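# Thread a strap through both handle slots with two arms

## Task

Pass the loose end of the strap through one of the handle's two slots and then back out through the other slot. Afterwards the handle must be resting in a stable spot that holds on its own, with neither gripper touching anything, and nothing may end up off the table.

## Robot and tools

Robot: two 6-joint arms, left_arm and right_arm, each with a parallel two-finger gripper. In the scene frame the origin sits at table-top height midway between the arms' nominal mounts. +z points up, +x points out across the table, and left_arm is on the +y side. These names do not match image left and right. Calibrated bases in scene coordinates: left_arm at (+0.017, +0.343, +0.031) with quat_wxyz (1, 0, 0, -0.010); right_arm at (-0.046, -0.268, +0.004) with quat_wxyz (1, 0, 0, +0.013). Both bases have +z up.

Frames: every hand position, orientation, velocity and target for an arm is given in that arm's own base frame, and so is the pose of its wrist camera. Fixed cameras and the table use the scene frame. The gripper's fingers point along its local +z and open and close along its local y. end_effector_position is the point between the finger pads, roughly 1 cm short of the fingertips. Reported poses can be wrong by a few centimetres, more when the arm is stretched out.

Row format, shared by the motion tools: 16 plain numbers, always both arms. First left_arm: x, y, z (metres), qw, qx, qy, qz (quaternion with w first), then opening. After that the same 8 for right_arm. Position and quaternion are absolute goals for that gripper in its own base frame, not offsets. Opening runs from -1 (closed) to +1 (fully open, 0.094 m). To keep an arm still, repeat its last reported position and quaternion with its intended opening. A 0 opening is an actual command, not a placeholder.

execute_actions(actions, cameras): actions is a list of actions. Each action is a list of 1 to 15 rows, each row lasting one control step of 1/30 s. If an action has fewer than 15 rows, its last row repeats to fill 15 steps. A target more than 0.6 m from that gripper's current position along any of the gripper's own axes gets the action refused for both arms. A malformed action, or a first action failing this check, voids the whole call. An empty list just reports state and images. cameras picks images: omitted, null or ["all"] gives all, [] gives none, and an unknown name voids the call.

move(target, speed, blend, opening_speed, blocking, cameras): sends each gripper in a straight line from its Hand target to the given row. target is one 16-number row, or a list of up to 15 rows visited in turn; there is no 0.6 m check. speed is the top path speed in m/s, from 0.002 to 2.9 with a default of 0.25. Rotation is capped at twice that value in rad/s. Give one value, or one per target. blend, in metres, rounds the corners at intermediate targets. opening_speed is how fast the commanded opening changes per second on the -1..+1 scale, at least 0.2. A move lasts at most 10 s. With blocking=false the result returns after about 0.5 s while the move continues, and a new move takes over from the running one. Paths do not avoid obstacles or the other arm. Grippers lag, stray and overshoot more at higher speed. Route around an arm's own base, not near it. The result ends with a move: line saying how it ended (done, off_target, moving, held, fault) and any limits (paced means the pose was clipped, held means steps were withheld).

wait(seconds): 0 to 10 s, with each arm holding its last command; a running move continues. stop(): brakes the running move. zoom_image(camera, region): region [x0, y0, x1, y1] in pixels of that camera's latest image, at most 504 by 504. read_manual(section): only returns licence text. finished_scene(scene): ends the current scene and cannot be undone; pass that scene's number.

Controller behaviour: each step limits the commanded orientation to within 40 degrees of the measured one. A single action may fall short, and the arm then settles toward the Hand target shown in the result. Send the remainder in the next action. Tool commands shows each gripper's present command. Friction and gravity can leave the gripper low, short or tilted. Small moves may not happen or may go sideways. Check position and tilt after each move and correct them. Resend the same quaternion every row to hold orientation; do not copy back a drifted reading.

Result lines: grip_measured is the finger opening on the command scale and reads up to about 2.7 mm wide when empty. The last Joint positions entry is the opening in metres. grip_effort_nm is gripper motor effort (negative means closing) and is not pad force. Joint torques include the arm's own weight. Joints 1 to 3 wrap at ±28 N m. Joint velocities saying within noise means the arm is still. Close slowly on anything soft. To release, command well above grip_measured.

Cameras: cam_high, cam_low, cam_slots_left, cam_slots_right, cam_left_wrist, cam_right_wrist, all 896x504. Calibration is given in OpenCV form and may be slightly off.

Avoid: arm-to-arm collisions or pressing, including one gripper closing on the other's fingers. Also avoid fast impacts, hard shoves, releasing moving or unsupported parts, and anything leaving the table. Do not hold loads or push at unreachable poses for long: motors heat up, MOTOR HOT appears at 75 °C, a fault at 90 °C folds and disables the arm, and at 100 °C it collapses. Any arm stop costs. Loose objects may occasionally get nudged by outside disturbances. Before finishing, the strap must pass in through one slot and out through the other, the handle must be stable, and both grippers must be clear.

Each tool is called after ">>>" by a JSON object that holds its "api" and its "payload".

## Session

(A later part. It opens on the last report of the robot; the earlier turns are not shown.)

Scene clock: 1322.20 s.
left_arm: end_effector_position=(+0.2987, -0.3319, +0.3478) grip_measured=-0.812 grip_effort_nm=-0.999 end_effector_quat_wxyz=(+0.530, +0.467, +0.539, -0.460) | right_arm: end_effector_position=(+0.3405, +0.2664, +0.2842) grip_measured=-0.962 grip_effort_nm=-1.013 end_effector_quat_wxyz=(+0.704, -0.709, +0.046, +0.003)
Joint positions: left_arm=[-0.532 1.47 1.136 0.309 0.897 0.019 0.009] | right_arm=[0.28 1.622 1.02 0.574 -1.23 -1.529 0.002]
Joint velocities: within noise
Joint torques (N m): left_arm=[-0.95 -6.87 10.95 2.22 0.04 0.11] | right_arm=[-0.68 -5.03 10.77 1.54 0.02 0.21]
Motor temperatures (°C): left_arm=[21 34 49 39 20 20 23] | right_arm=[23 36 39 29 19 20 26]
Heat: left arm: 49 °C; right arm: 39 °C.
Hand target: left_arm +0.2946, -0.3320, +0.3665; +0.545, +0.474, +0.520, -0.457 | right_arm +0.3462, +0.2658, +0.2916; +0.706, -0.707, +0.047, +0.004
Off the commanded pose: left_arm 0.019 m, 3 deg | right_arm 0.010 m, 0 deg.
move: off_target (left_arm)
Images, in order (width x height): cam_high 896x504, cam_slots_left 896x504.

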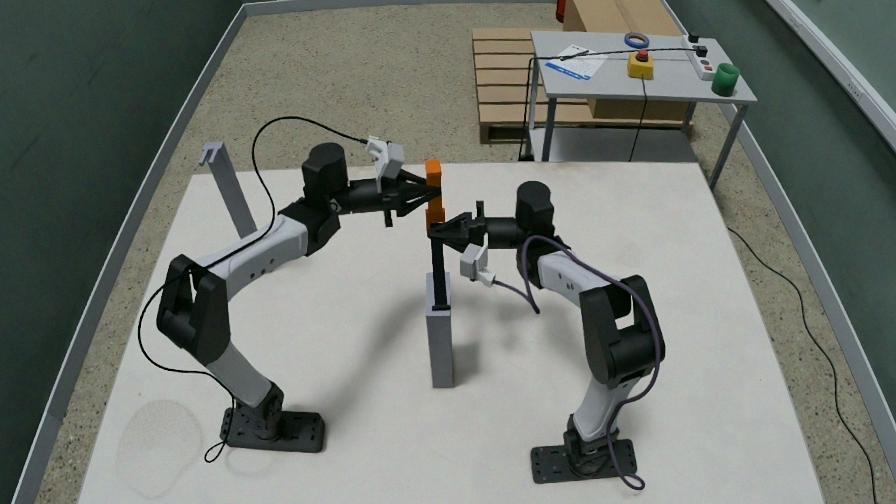

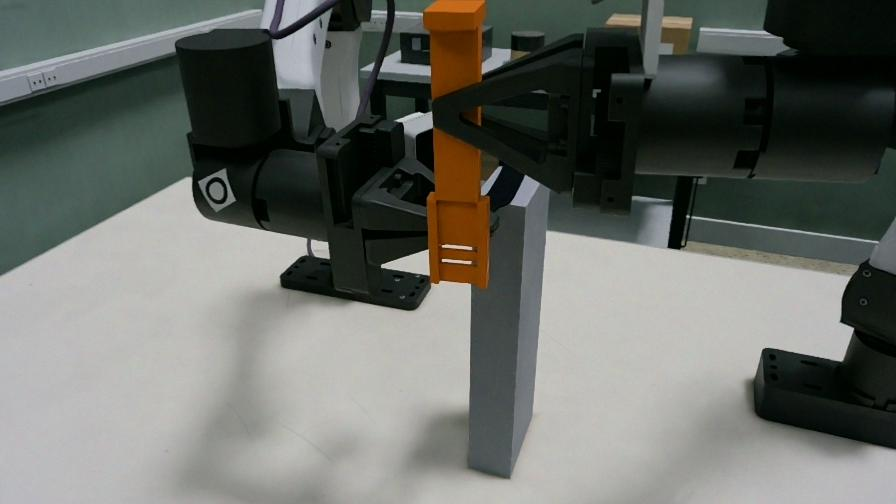

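Now further +x, at the edge of breakaway.

>>> {"api": "move", "payload": {"target": [0.295, -0.3324, 0.3668, 0.5447, 0.4739, 0.5202, -0.4567, -0.9, 0.3485, 0.2660, 0.2918, 0.7055, -0.7071, 0.0469, 0.0037, -1], "speed": 0.03, "cameras": ["cam_high","cam_slots_left"]}}

>>> {"api": "zoom_image", "payload": {"camera": "cam_high", "region": [415, 210, 465, 260]}}

>>> {"api": "zoom_image", "payload": {"camera": "cam_slots_left", "region": [425, 225, 485, 285]}}

Scene clock: 1327.13 s.
left_arm: end_effector_position=(+0.2987, -0.3319, +0.3478) grip_measured=-0.812 grip_effort_nm=-0.999 end_effector_quat_wxyz=(+0.529, +0.467, +0.539, -0.460) | right_arm: end_effector_position=(+0.3432, +0.2661, +0.2840) grip_measured=-0.962 grip_effort_nm=-1.018 end_effector_quat_wxyz=(+0.704, -0.709, +0.047, +0.002)
Joint positions: left_arm=[-0.532 1.47 1.136 0.309 0.897 0.019 0.009] | right_arm=[0.277 1.63 1.028 0.574 -1.23 -1.529 0.002]
Joint velocities: within noise
Joint torques (N m): left_arm=[-1.02 -6.99 11.03 2.24 0.07 0.18] | right_arm=[-0.62 -5.12 10.82 1.54 -0.02 0.22]
Motor temperatures (°C): left_arm=[21 34 49 39 20 20 23] | right_arm=[23 35 39 29 19 20 26]
Heat: left arm: 49 °C; right arm: 39 °C.
Hand target: left_arm +0.2946, -0.3320, +0.3665; +0.545, +0.474, +0.520, -0.457 | right_arm +0.3483, +0.2658, +0.2917; +0.706, -0.707, +0.047, +0.003
Off the commanded pose: left_arm 0.019 m, 3 deg | right_arm 0.009 m, 0 deg.
move: off_target (left_arm)
Images, in order (width x height): cam_high 896x504, cam_slots_left 896x504.

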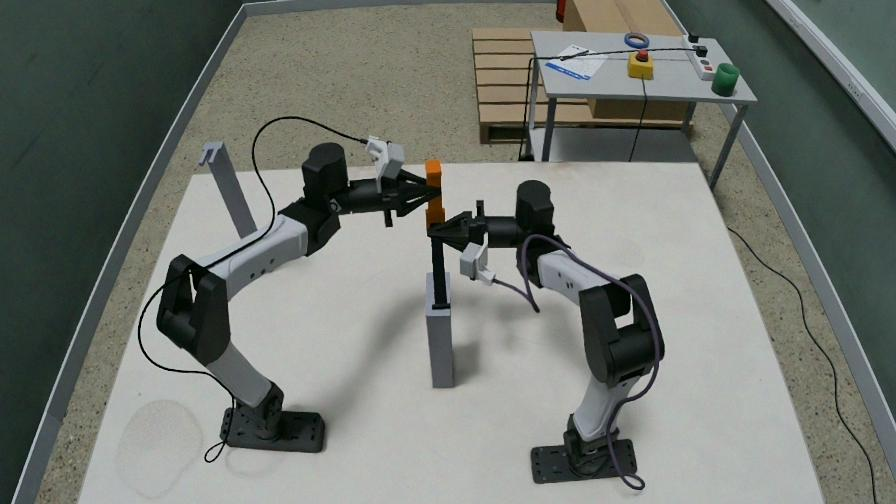

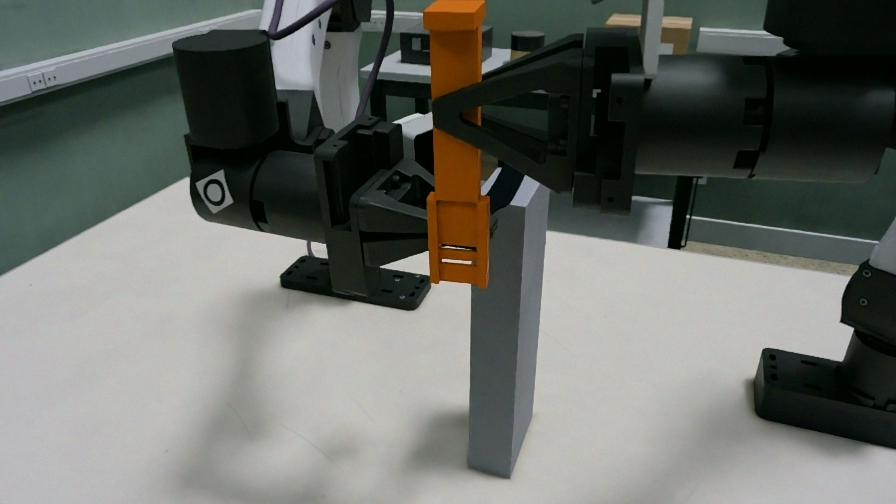

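Scaled by 10.080 from the camera's 896x504 image, which has a finer 1280x720 frame.

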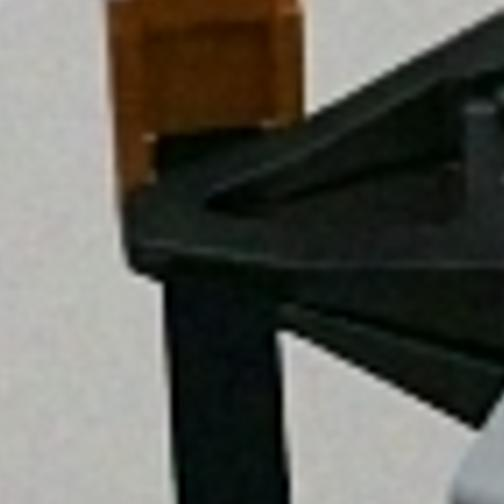

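Scaled by 8.400 from the camera's 896x504 image, which has a finer 1280x720 frame.

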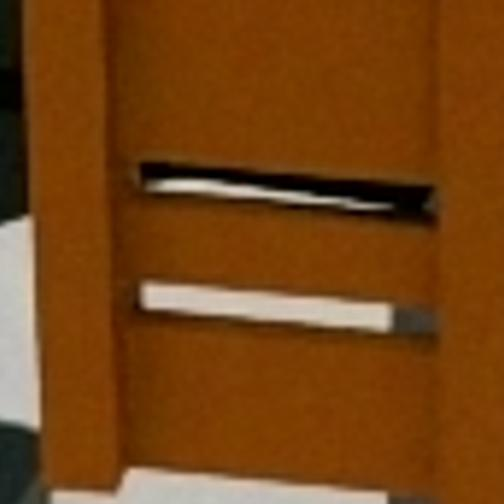

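>>> {"api": "move", "payload": {"target": [0.295, -0.3324, 0.3668, 0.5447, 0.4739, 0.5202, -0.4567, -0.9, 0.3515, 0.2660, 0.2918, 0.7055, -0.7071, 0.0469, 0.0037, -1], "speed": 0.03, "cameras": ["cam_high","cam_slots_left","cam_slots_right"]}}

>>> {"api": "zoom_image", "payload": {"camera": "cam_high", "region": [415, 210, 465, 260]}}

>>> {"api": "zoom_image", "payload": {"camera": "cam_slots_left", "region": [425, 225, 485, 285]}}

>>> {"api": "zoom_image", "payload": {"camera": "cam_slots_right", "region": [370, 280, 420, 330]}}

Scene clock: 1335.13 s.
left_arm: end_effector_position=(+0.2987, -0.3319, +0.3478) grip_measured=-0.812 grip_effort_nm=-0.984 end_effector_quat_wxyz=(+0.530, +0.467, +0.538, -0.460) | right_arm: end_effector_position=(+0.3463, +0.2662, +0.2842) grip_measured=-0.962 grip_effort_nm=-1.018 end_effector_quat_wxyz=(+0.704, -0.709, +0.047, +0.001)
Joint positions: left_arm=[-0.532 1.47 1.136 0.309 0.897 0.019 0.009] | right_arm=[0.275 1.64 1.039 0.573 -1.23 -1.529 0.002]
Joint velocities: within noise
Joint torques (N m): left_arm=[-0.95 -6.94 11.11 2.25 0.04 0.08] | right_arm=[-0.65 -5.11 10.84 1.55 -0.03 0.21]
Motor temperatures (°C): left_arm=[21 34 49 38 20 20 23] | right_arm=[23 34 41 29 19 20 26]
Heat: left arm: 49 °C; right arm: 41 °C.
Hand target: left_arm +0.2946, -0.3320, +0.3665; +0.545, +0.474, +0.520, -0.457 | right_arm +0.3512, +0.2659, +0.2918; +0.706, -0.707, +0.047, +0.003
Off the commanded pose: left_arm 0.019 m, 3 deg | right_arm 0.009 m, 0 deg.
move: off_target (left_arm)
Images, in order (width x height): cam_high 896x504, cam_slots_left 896x504, cam_slots_right 896x504.

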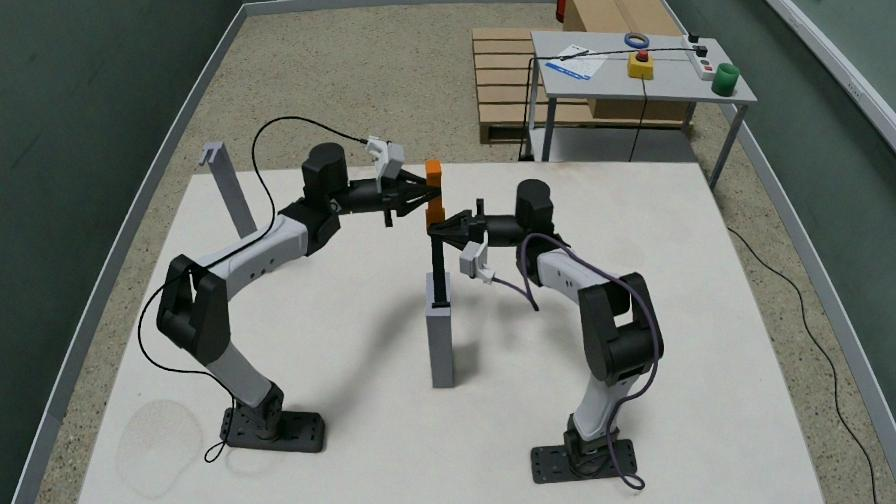

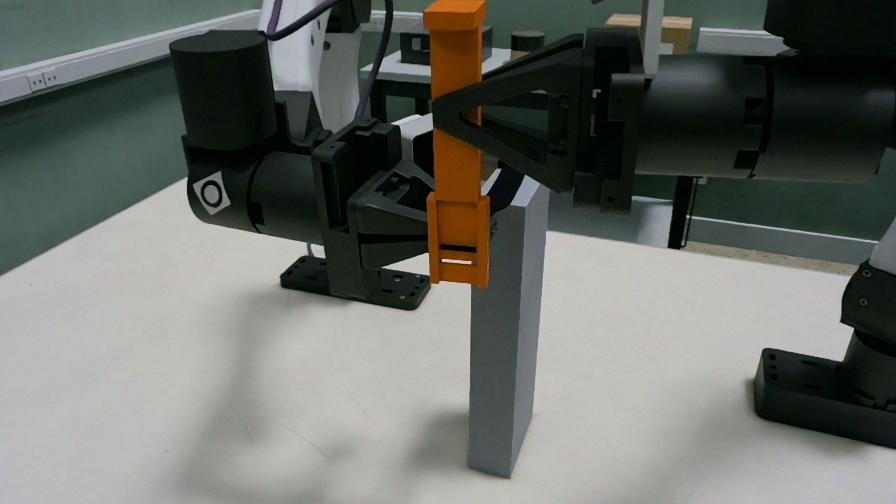

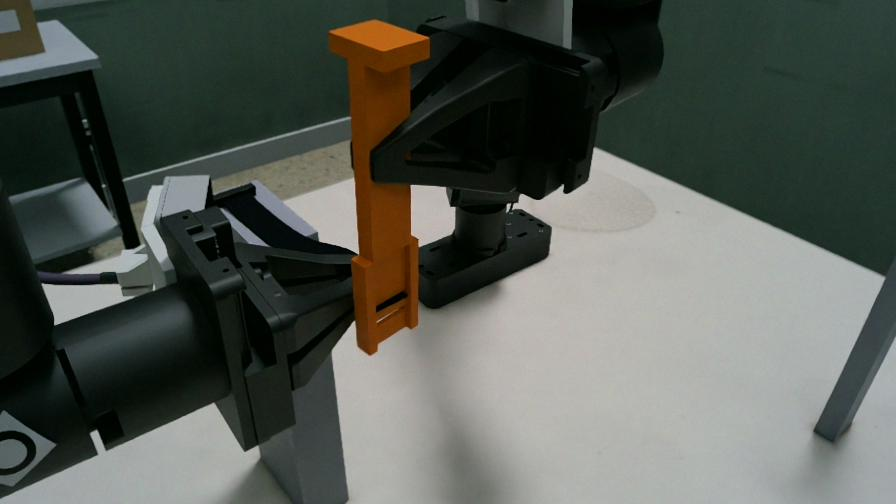

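Scaled by 10.080 from the camera's 896x504 image, which has a finer 1280x720 frame.

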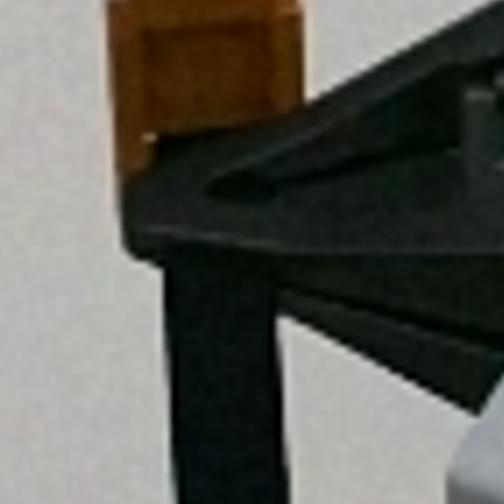

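Scaled by 8.400 from the camera's 896x504 image, which has a finer 1280x720 frame.

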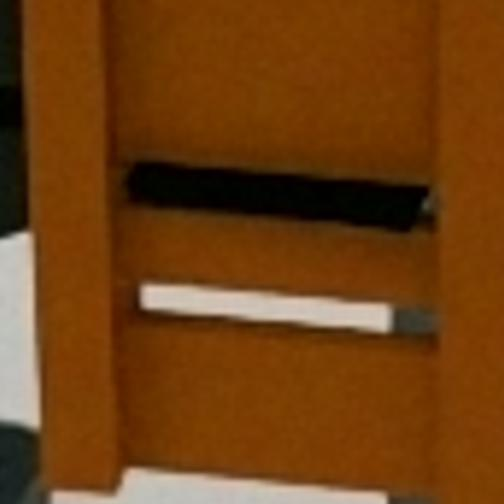

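Scaled by 10.080 from the camera's 896x504 image, which has a finer 1280x720 frame.

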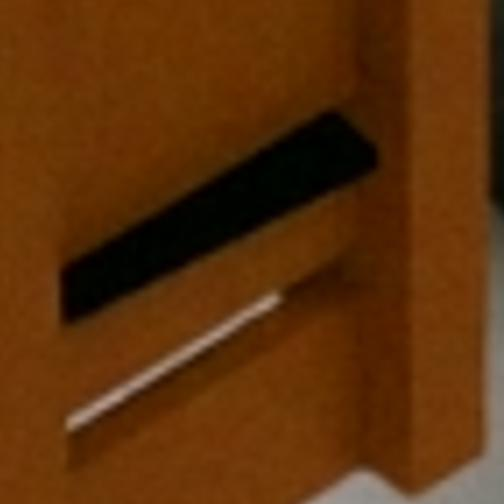

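>>> {"api": "move", "payload": {"target": [0.295, -0.3324, 0.3668, 0.5447, 0.4739, 0.5202, -0.4567, -0.9, 0.3555, 0.2660, 0.2918, 0.7055, -0.7071, 0.0469, 0.0037, -1], "speed": 0.03, "cameras": ["cam_high","cam_slots_left","cam_slots_right"]}}

>>> {"api": "zoom_image", "payload": {"camera": "cam_slots_right", "region": [320, 230, 440, 370]}}

Scene clock: 1340.33 s.
left_arm: end_effector_position=(+0.2993, -0.3318, +0.3478) grip_measured=-0.812 grip_effort_nm=-0.999 end_effector_quat_wxyz=(+0.532, +0.468, +0.538, -0.457) | right_arm: end_effector_position=(+0.3486, +0.2665, +0.2841) grip_measured=-0.962 grip_effort_nm=-1.013 end_effector_quat_wxyz=(+0.704, -0.709, +0.045, +0.004)
Joint positions: left_arm=[-0.532 1.47 1.136 0.309 0.893 0.027 0.009] | right_arm=[0.273 1.653 1.052 0.572 -1.239 -1.529 0.002]
Joint velocities: within noise
Joint torques (N m): left_arm=[-0.92 -7.06 11.21 2.27 0.09 0.05] | right_arm=[-0.77 -5.07 11.06 1.52 0.04 0.23]
Motor temperatures (°C): left_arm=[21 34 49 38 20 20 23] | right_arm=[23 33 41 29 19 20 26]
Heat: left arm: 49 °C; right arm: 41 °C.
Hand target: left_arm +0.2946, -0.3320, +0.3665; +0.545, +0.474, +0.520, -0.457 | right_arm +0.3552, +0.2658, +0.2917; +0.706, -0.707, +0.047, +0.003
Off the commanded pose: left_arm 0.020 m, 3 deg | right_arm 0.010 m, 0 deg.
move: off_target (left_arm)
Images, in order (width x height): cam_high 896x504, cam_slots_left 896x504, cam_slots_right 896x504.

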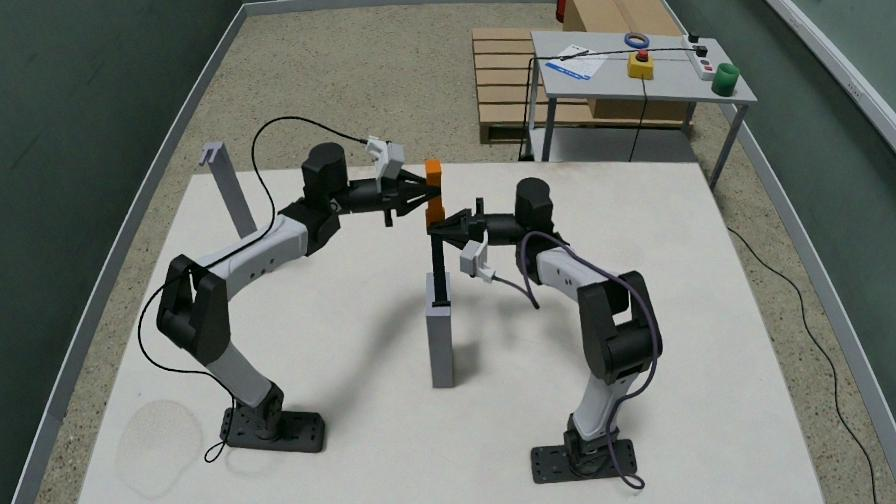

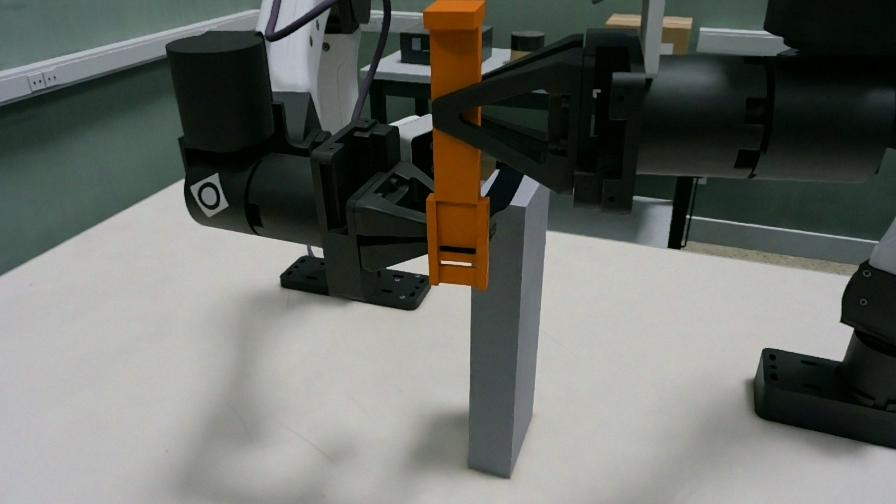

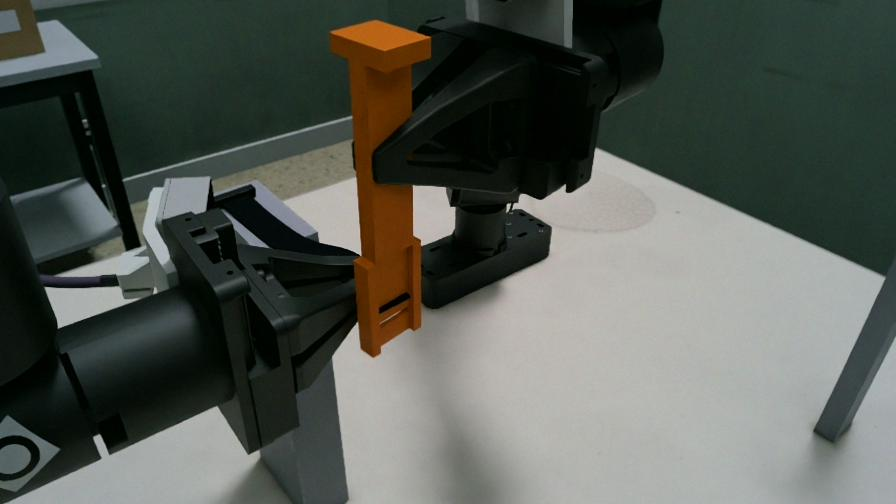

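Scaled by 3.600 from the camera's 896x504 image, which has a finer 1280x720 frame.

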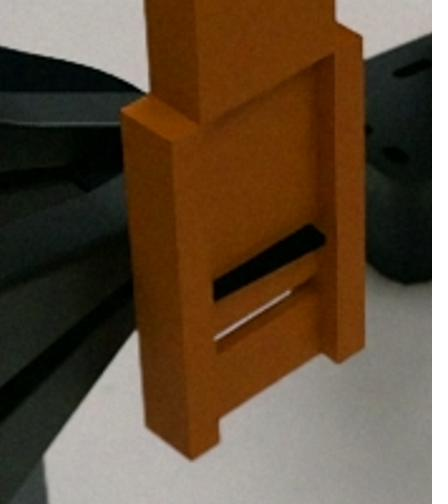

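>>> {"api": "execute_actions", "payload": {"actions": []}}

>>> {"api": "zoom_image", "payload": {"camera": "cam_slots_right", "region": [300, 200, 500, 380]}}

>>> {"api": "zoom_image", "payload": {"camera": "cam_high", "region": [390, 190, 490, 270]}}

Scene clock: 1368.43 s.
left_arm: end_effector_position=(+0.2993, -0.3318, +0.3478) grip_measured=-0.812 grip_effort_nm=-1.004 end_effector_quat_wxyz=(+0.532, +0.468, +0.538, -0.457) | right_arm: end_effector_position=(+0.3485, +0.2665, +0.2841) grip_measured=-0.962 grip_effort_nm=-1.013 end_effector_quat_wxyz=(+0.704, -0.709, +0.045, +0.004)
Joint positions: left_arm=[-0.532 1.47 1.136 0.309 0.893 0.027 0.009] | right_arm=[0.273 1.653 1.053 0.571 -1.239 -1.529 0.002]
Joint velocities: within noise
Joint torques (N m): left_arm=[-0.81 -6.9 11.06 2.24 0.09 0.02] | right_arm=[-0.79 -5.11 11.1 1.56 0.05 0.22]
Motor temperatures (°C): left_arm=[21 34 49 38 20 20 23] | right_arm=[23 31 41 30 19 20 26]
Heat: left arm: 49 °C; right arm: 41 °C.
Hand target: left_arm +0.2946, -0.3320, +0.3665; +0.545, +0.474, +0.520, -0.457 | right_arm +0.3552, +0.2659, +0.2917; +0.706, -0.707, +0.047, +0.003
Tool commands: left_gripper/opening=-0.9 right_gripper/opening=-1.0
Off the commanded pose: left_arm 0.020 m, 3 deg | right_arm 0.010 m, 0 deg.
camera_calibration:
cam_left_wrist: T_world_to_cam=[[-0.98916, -0.146793, -0.00376178, 0.250292], [-0.062215, 0.442162, -0.894775, 0.515995], [0.13301, -0.884841, -0.446502, -0.0904735], [0, 0, 0, 1]] pos_world=[0.291715, -0.271467, 0.422244]
cam_right_wrist: T_world_to_cam=[[0.0925624, 0.0100305, 0.995656, -0.317563], [0.859399, -0.505805, -0.0747995, -0.106915], [0.502857, 0.86259, -0.0554387, -0.299707], [0, 0, 0, 1]] pos_world=[0.271987, 0.207631, 0.291571]

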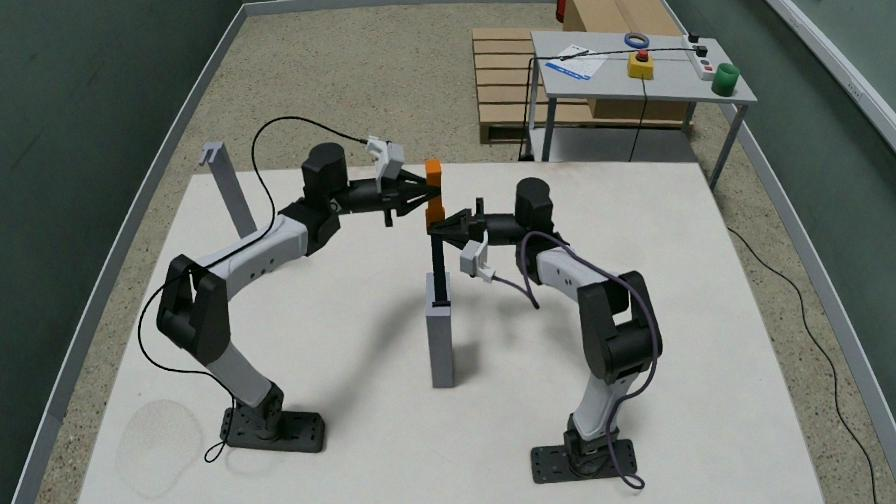

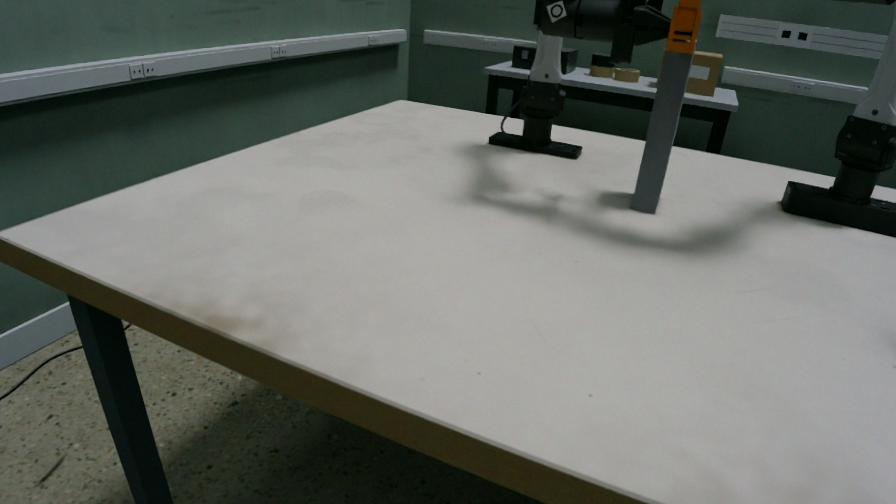

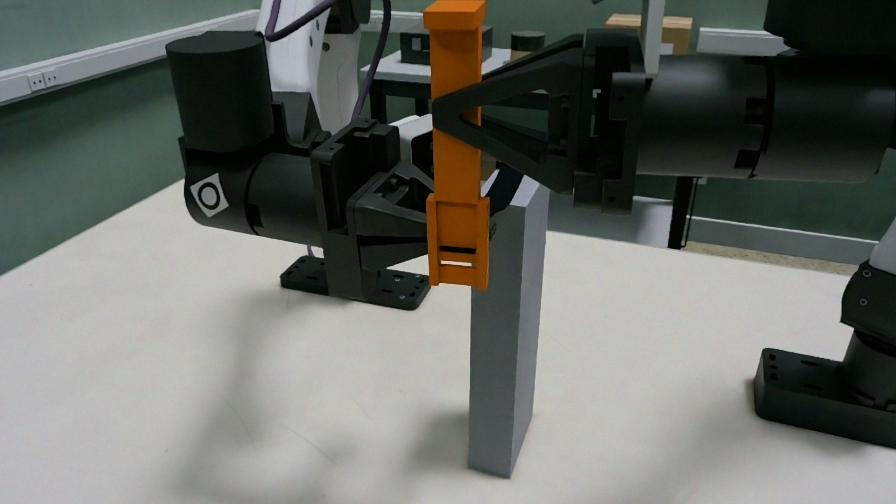

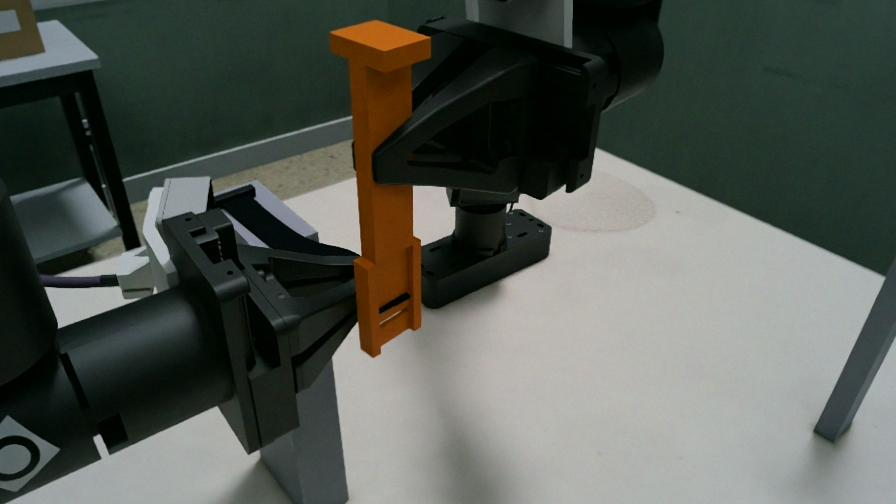

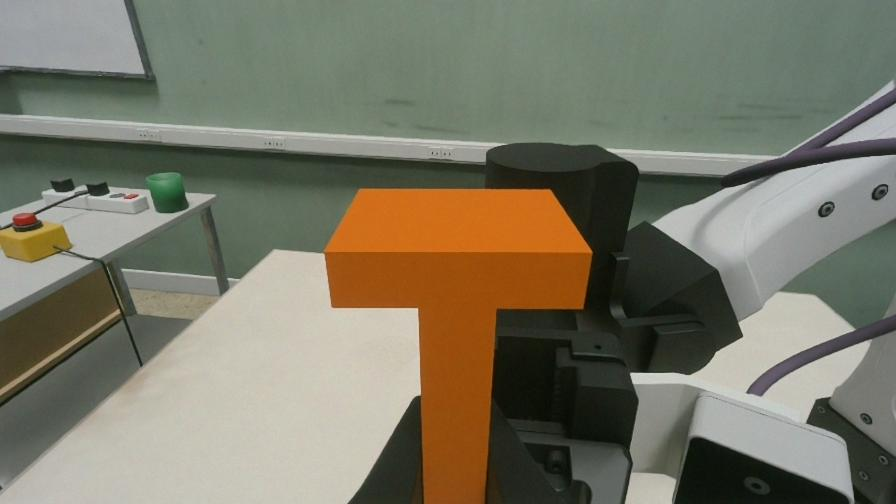

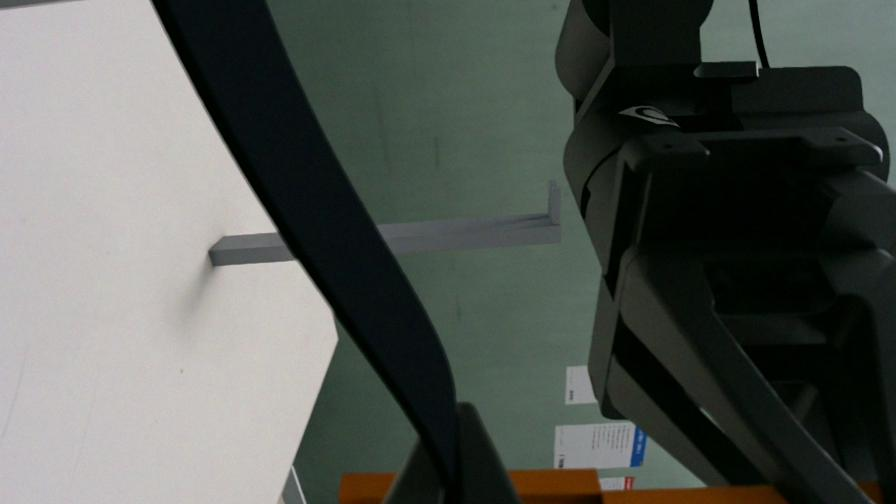

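Scaled by 2.520 from the camera's 896x504 image, which has a finer 1280x720 frame.

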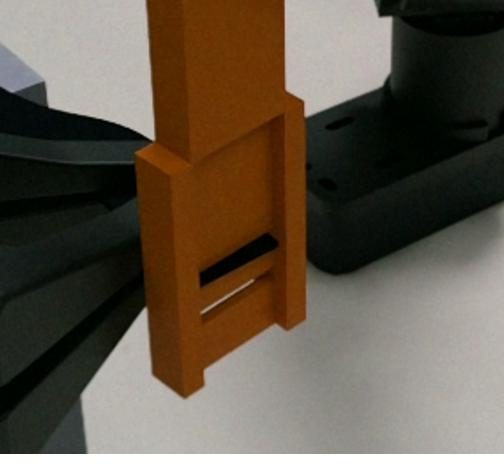

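Scaled by 5.040 from the camera's 896x504 image, which has a finer 1280x720 frame.

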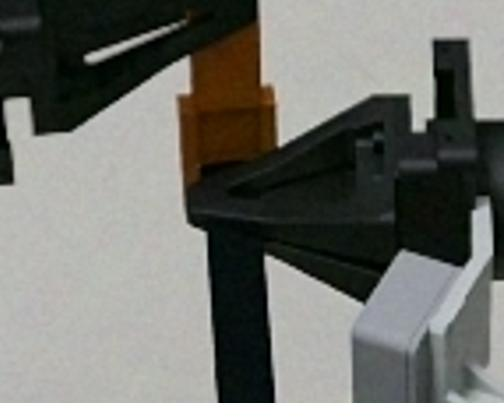

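>>> {"api": "move", "payload": {"target": [[0.295,-0.3324,0.3668,0.5447,0.4739,0.5202,-0.4567,-0.9,0.3555,0.266,0.2918,0.7055,-0.7071,0.0469,0.0037,-0.8],[0.295,-0.3324,0.3668,0.5447,0.4739,0.5202,-0.4567,-0.9,0.3335,0.266,0.2918,0.7055,-0.7071,0.0469,0.0037,-0.8]], "speed": 0.03, "cameras": ["cam_high", "cam_slots_right", "cam_slots_left"]}}

>>> {"api": "zoom_image", "payload": {"camera": "cam_slots_right", "region": [300, 200, 500, 380]}}

>>> {"api": "zoom_image", "payload": {"camera": "cam_high", "region": [390, 190, 490, 270]}}

Scene clock: 1378.27 s.
left_arm: end_effector_position=(+0.2994, -0.3318, +0.3476) grip_measured=-0.812 grip_effort_nm=-0.994 end_effector_quat_wxyz=(+0.532, +0.468, +0.538, -0.457) | right_arm: end_effector_position=(+0.3410, +0.2659, +0.2831) grip_measured=-0.802 grip_effort_nm=0.095 end_effector_quat_wxyz=(+0.703, -0.709, +0.048, +0.005)
Joint positions: left_arm=[-0.532 1.47 1.136 0.308 0.893 0.027 0.009] | right_arm=[0.278 1.624 1.02 0.57 -1.232 -1.528 0.009]
Joint velocities: within noise
Joint torques (N m): left_arm=[-0.81 -6.82 10.99 2.22 0.07 0.03] | right_arm=[0.44 -8.66 6.12 1.6 0.13 0.21]
Motor temperatures (°C): left_arm=[21 34 49 38 20 20 23] | right_arm=[23 31 41 30 19 20 26]
Heat: left arm: 49 °C; right arm: 41 °C.
Hand target: left_arm +0.2946, -0.3320, +0.3665; +0.545, +0.474, +0.520, -0.457 | right_arm +0.3336, +0.2660, +0.2917; +0.706, -0.707, +0.047, +0.004
Off the commanded pose: left_arm 0.020 m, 3 deg | right_arm 0.012 m, 0 deg.
move: off_target (left_arm, right_arm)
Images, in order (width x height): cam_high 896x504, cam_slots_left 896x504, cam_slots_right 896x504.

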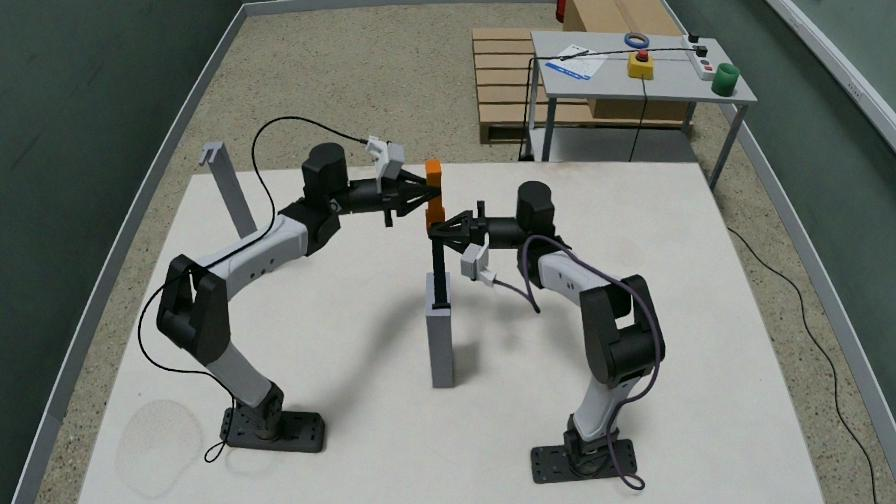

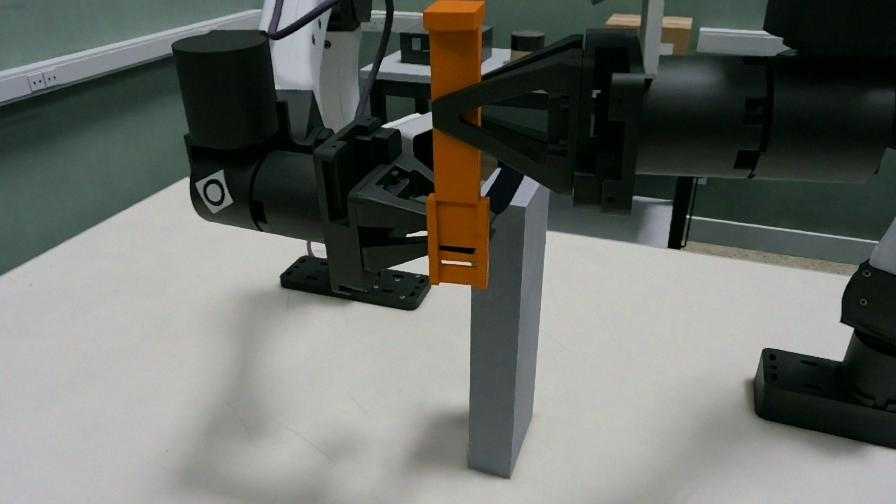

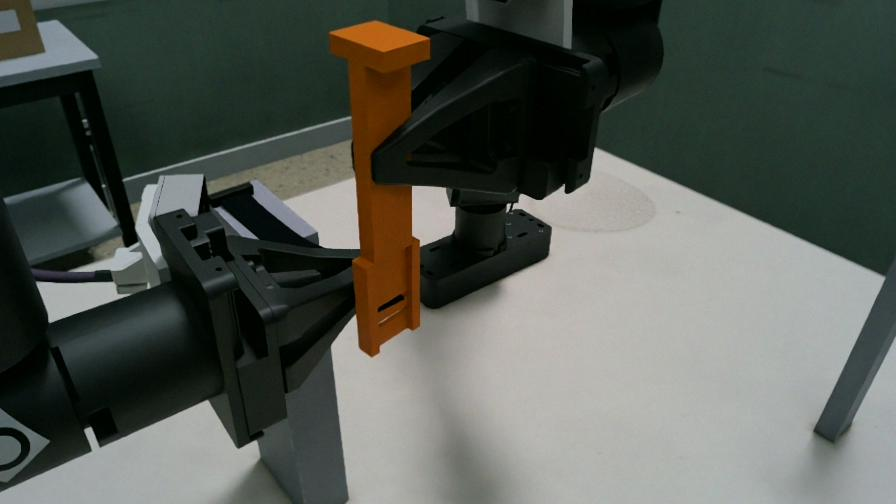

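Scaled by 2.520 from the camera's 896x504 image, which has a finer 1280x720 frame.

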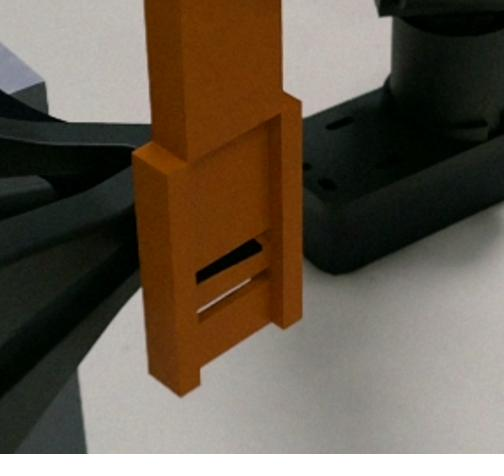

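Scaled by 5.040 from the camera's 896x504 image, which has a finer 1280x720 frame.

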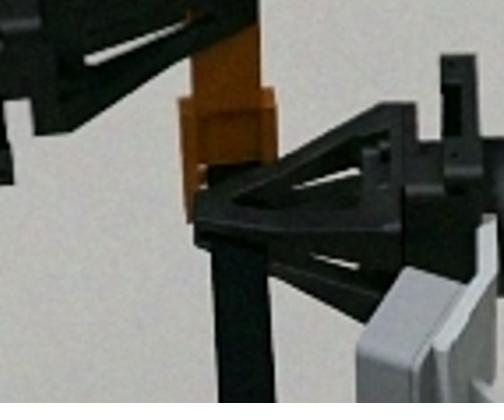

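>>> {"api": "zoom_image", "payload": {"camera": "cam_slots_right", "region": [350, 270, 430, 340]}}

>>> {"api": "zoom_image", "payload": {"camera": "cam_slots_left", "region": [425, 225, 495, 285]}}

Scaled by 6.300 from the camera's 896x504 image, which has a finer 1280x720 frame.

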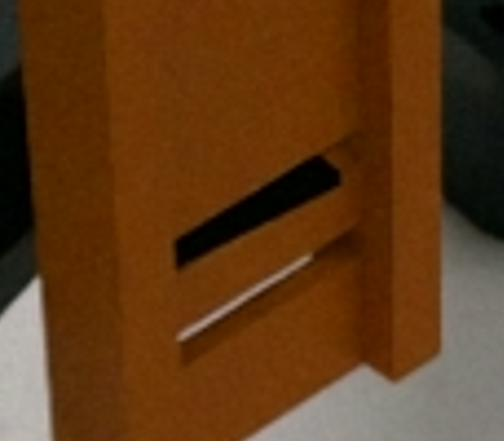

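Scaled by 7.200 from the camera's 896x504 image, which has a finer 1280x720 frame.

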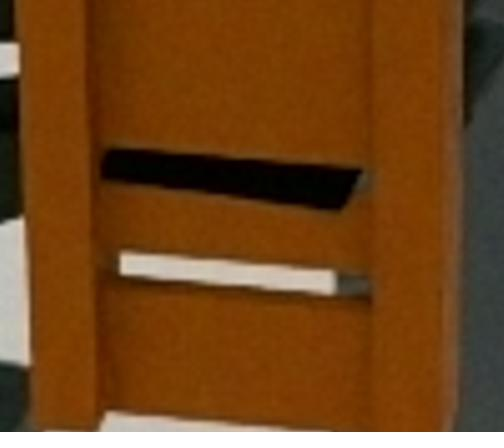

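>>> {"api": "move", "payload": {"target": [0.295,-0.3324,0.3668,0.5447,0.4739,0.5202,-0.4567,-0.9,0.3335,0.266,0.2918,0.7055,-0.7071,0.0469,0.0037,-1.0], "speed": 0.03, "opening_speed": 0.2, "cameras": ["cam_slots_right", "cam_slots_left", "cam_high"]}}

>>> {"api": "zoom_image", "payload": {"camera": "cam_slots_right", "region": [350, 270, 430, 340]}}

>>> {"api": "zoom_image", "payload": {"camera": "cam_slots_left", "region": [425, 225, 495, 285]}}

Scene clock: 1389.30 s.
left_arm: end_effector_position=(+0.2994, -0.3318, +0.3476) grip_measured=-0.812 grip_effort_nm=-0.994 end_effector_quat_wxyz=(+0.532, +0.468, +0.538, -0.457) | right_arm: end_effector_position=(+0.3412, +0.2659, +0.2831) grip_measured=-0.961 grip_effort_nm=-1.009 end_effector_quat_wxyz=(+0.703, -0.709, +0.048, +0.004)
Joint positions: left_arm=[-0.532 1.47 1.136 0.308 0.893 0.027 0.009] | right_arm=[0.278 1.624 1.02 0.57 -1.231 -1.528 0.002]
Joint velocities: within noise
Joint torques (N m): left_arm=[-0.83 -7.01 11 2.21 0.1 -0.02] | right_arm=[0.39 -8.64 6.15 1.58 0.12 0.2]
Motor temperatures (°C): left_arm=[21 34 50 38 20 20 23] | right_arm=[23 33 40 30 19 20 26]
Heat: left arm: 50 °C; right arm: 40 °C.
Hand target: left_arm +0.2946, -0.3320, +0.3665; +0.545, +0.474, +0.520, -0.457 | right_arm +0.3336, +0.2660, +0.2917; +0.706, -0.707, +0.047, +0.004
Off the commanded pose: left_arm 0.020 m, 3 deg | right_arm 0.012 m, 0 deg.
move: off_target (left_arm, right_arm)
Images, in order (width x height): cam_high 896x504, cam_slots_left 896x504, cam_slots_right 896x504.

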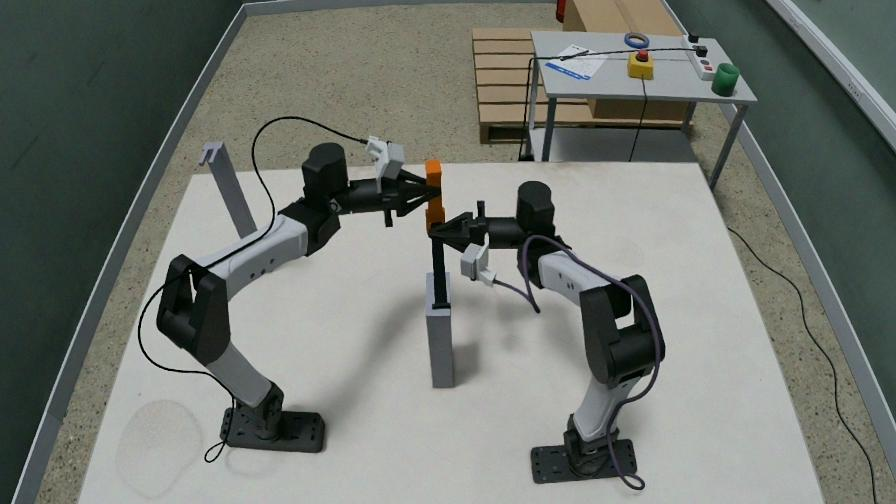

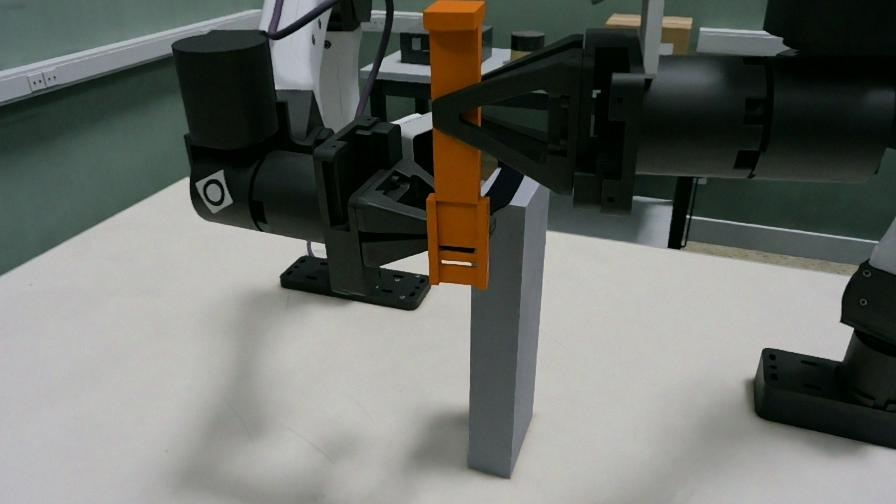

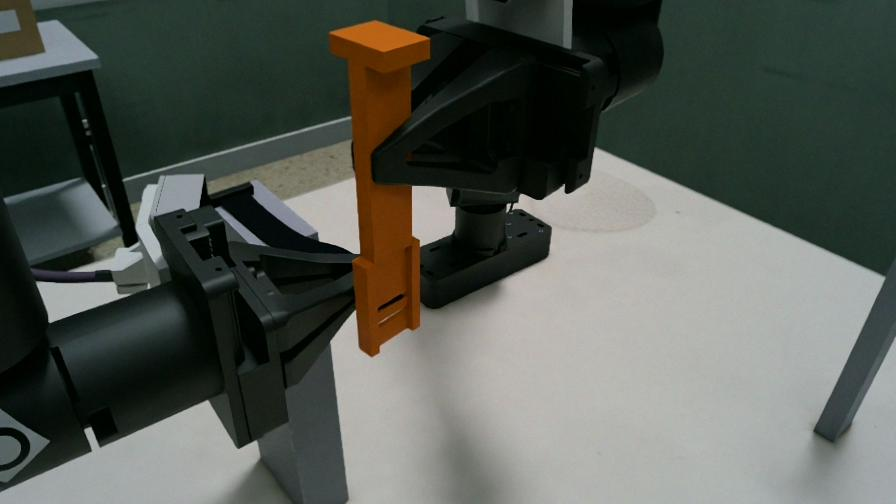

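Scaled by 6.300 from the camera's 896x504 image, which has a finer 1280x720 frame.

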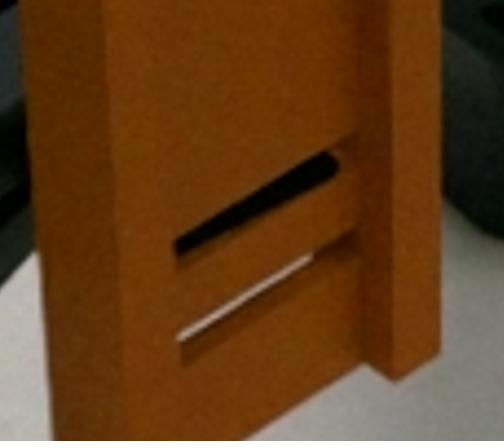

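Scaled by 7.200 from the camera's 896x504 image, which has a finer 1280x720 frame.

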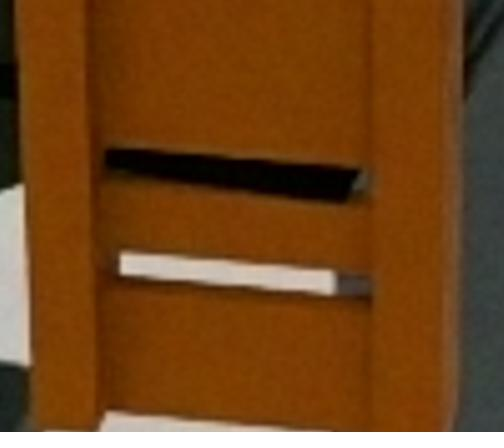

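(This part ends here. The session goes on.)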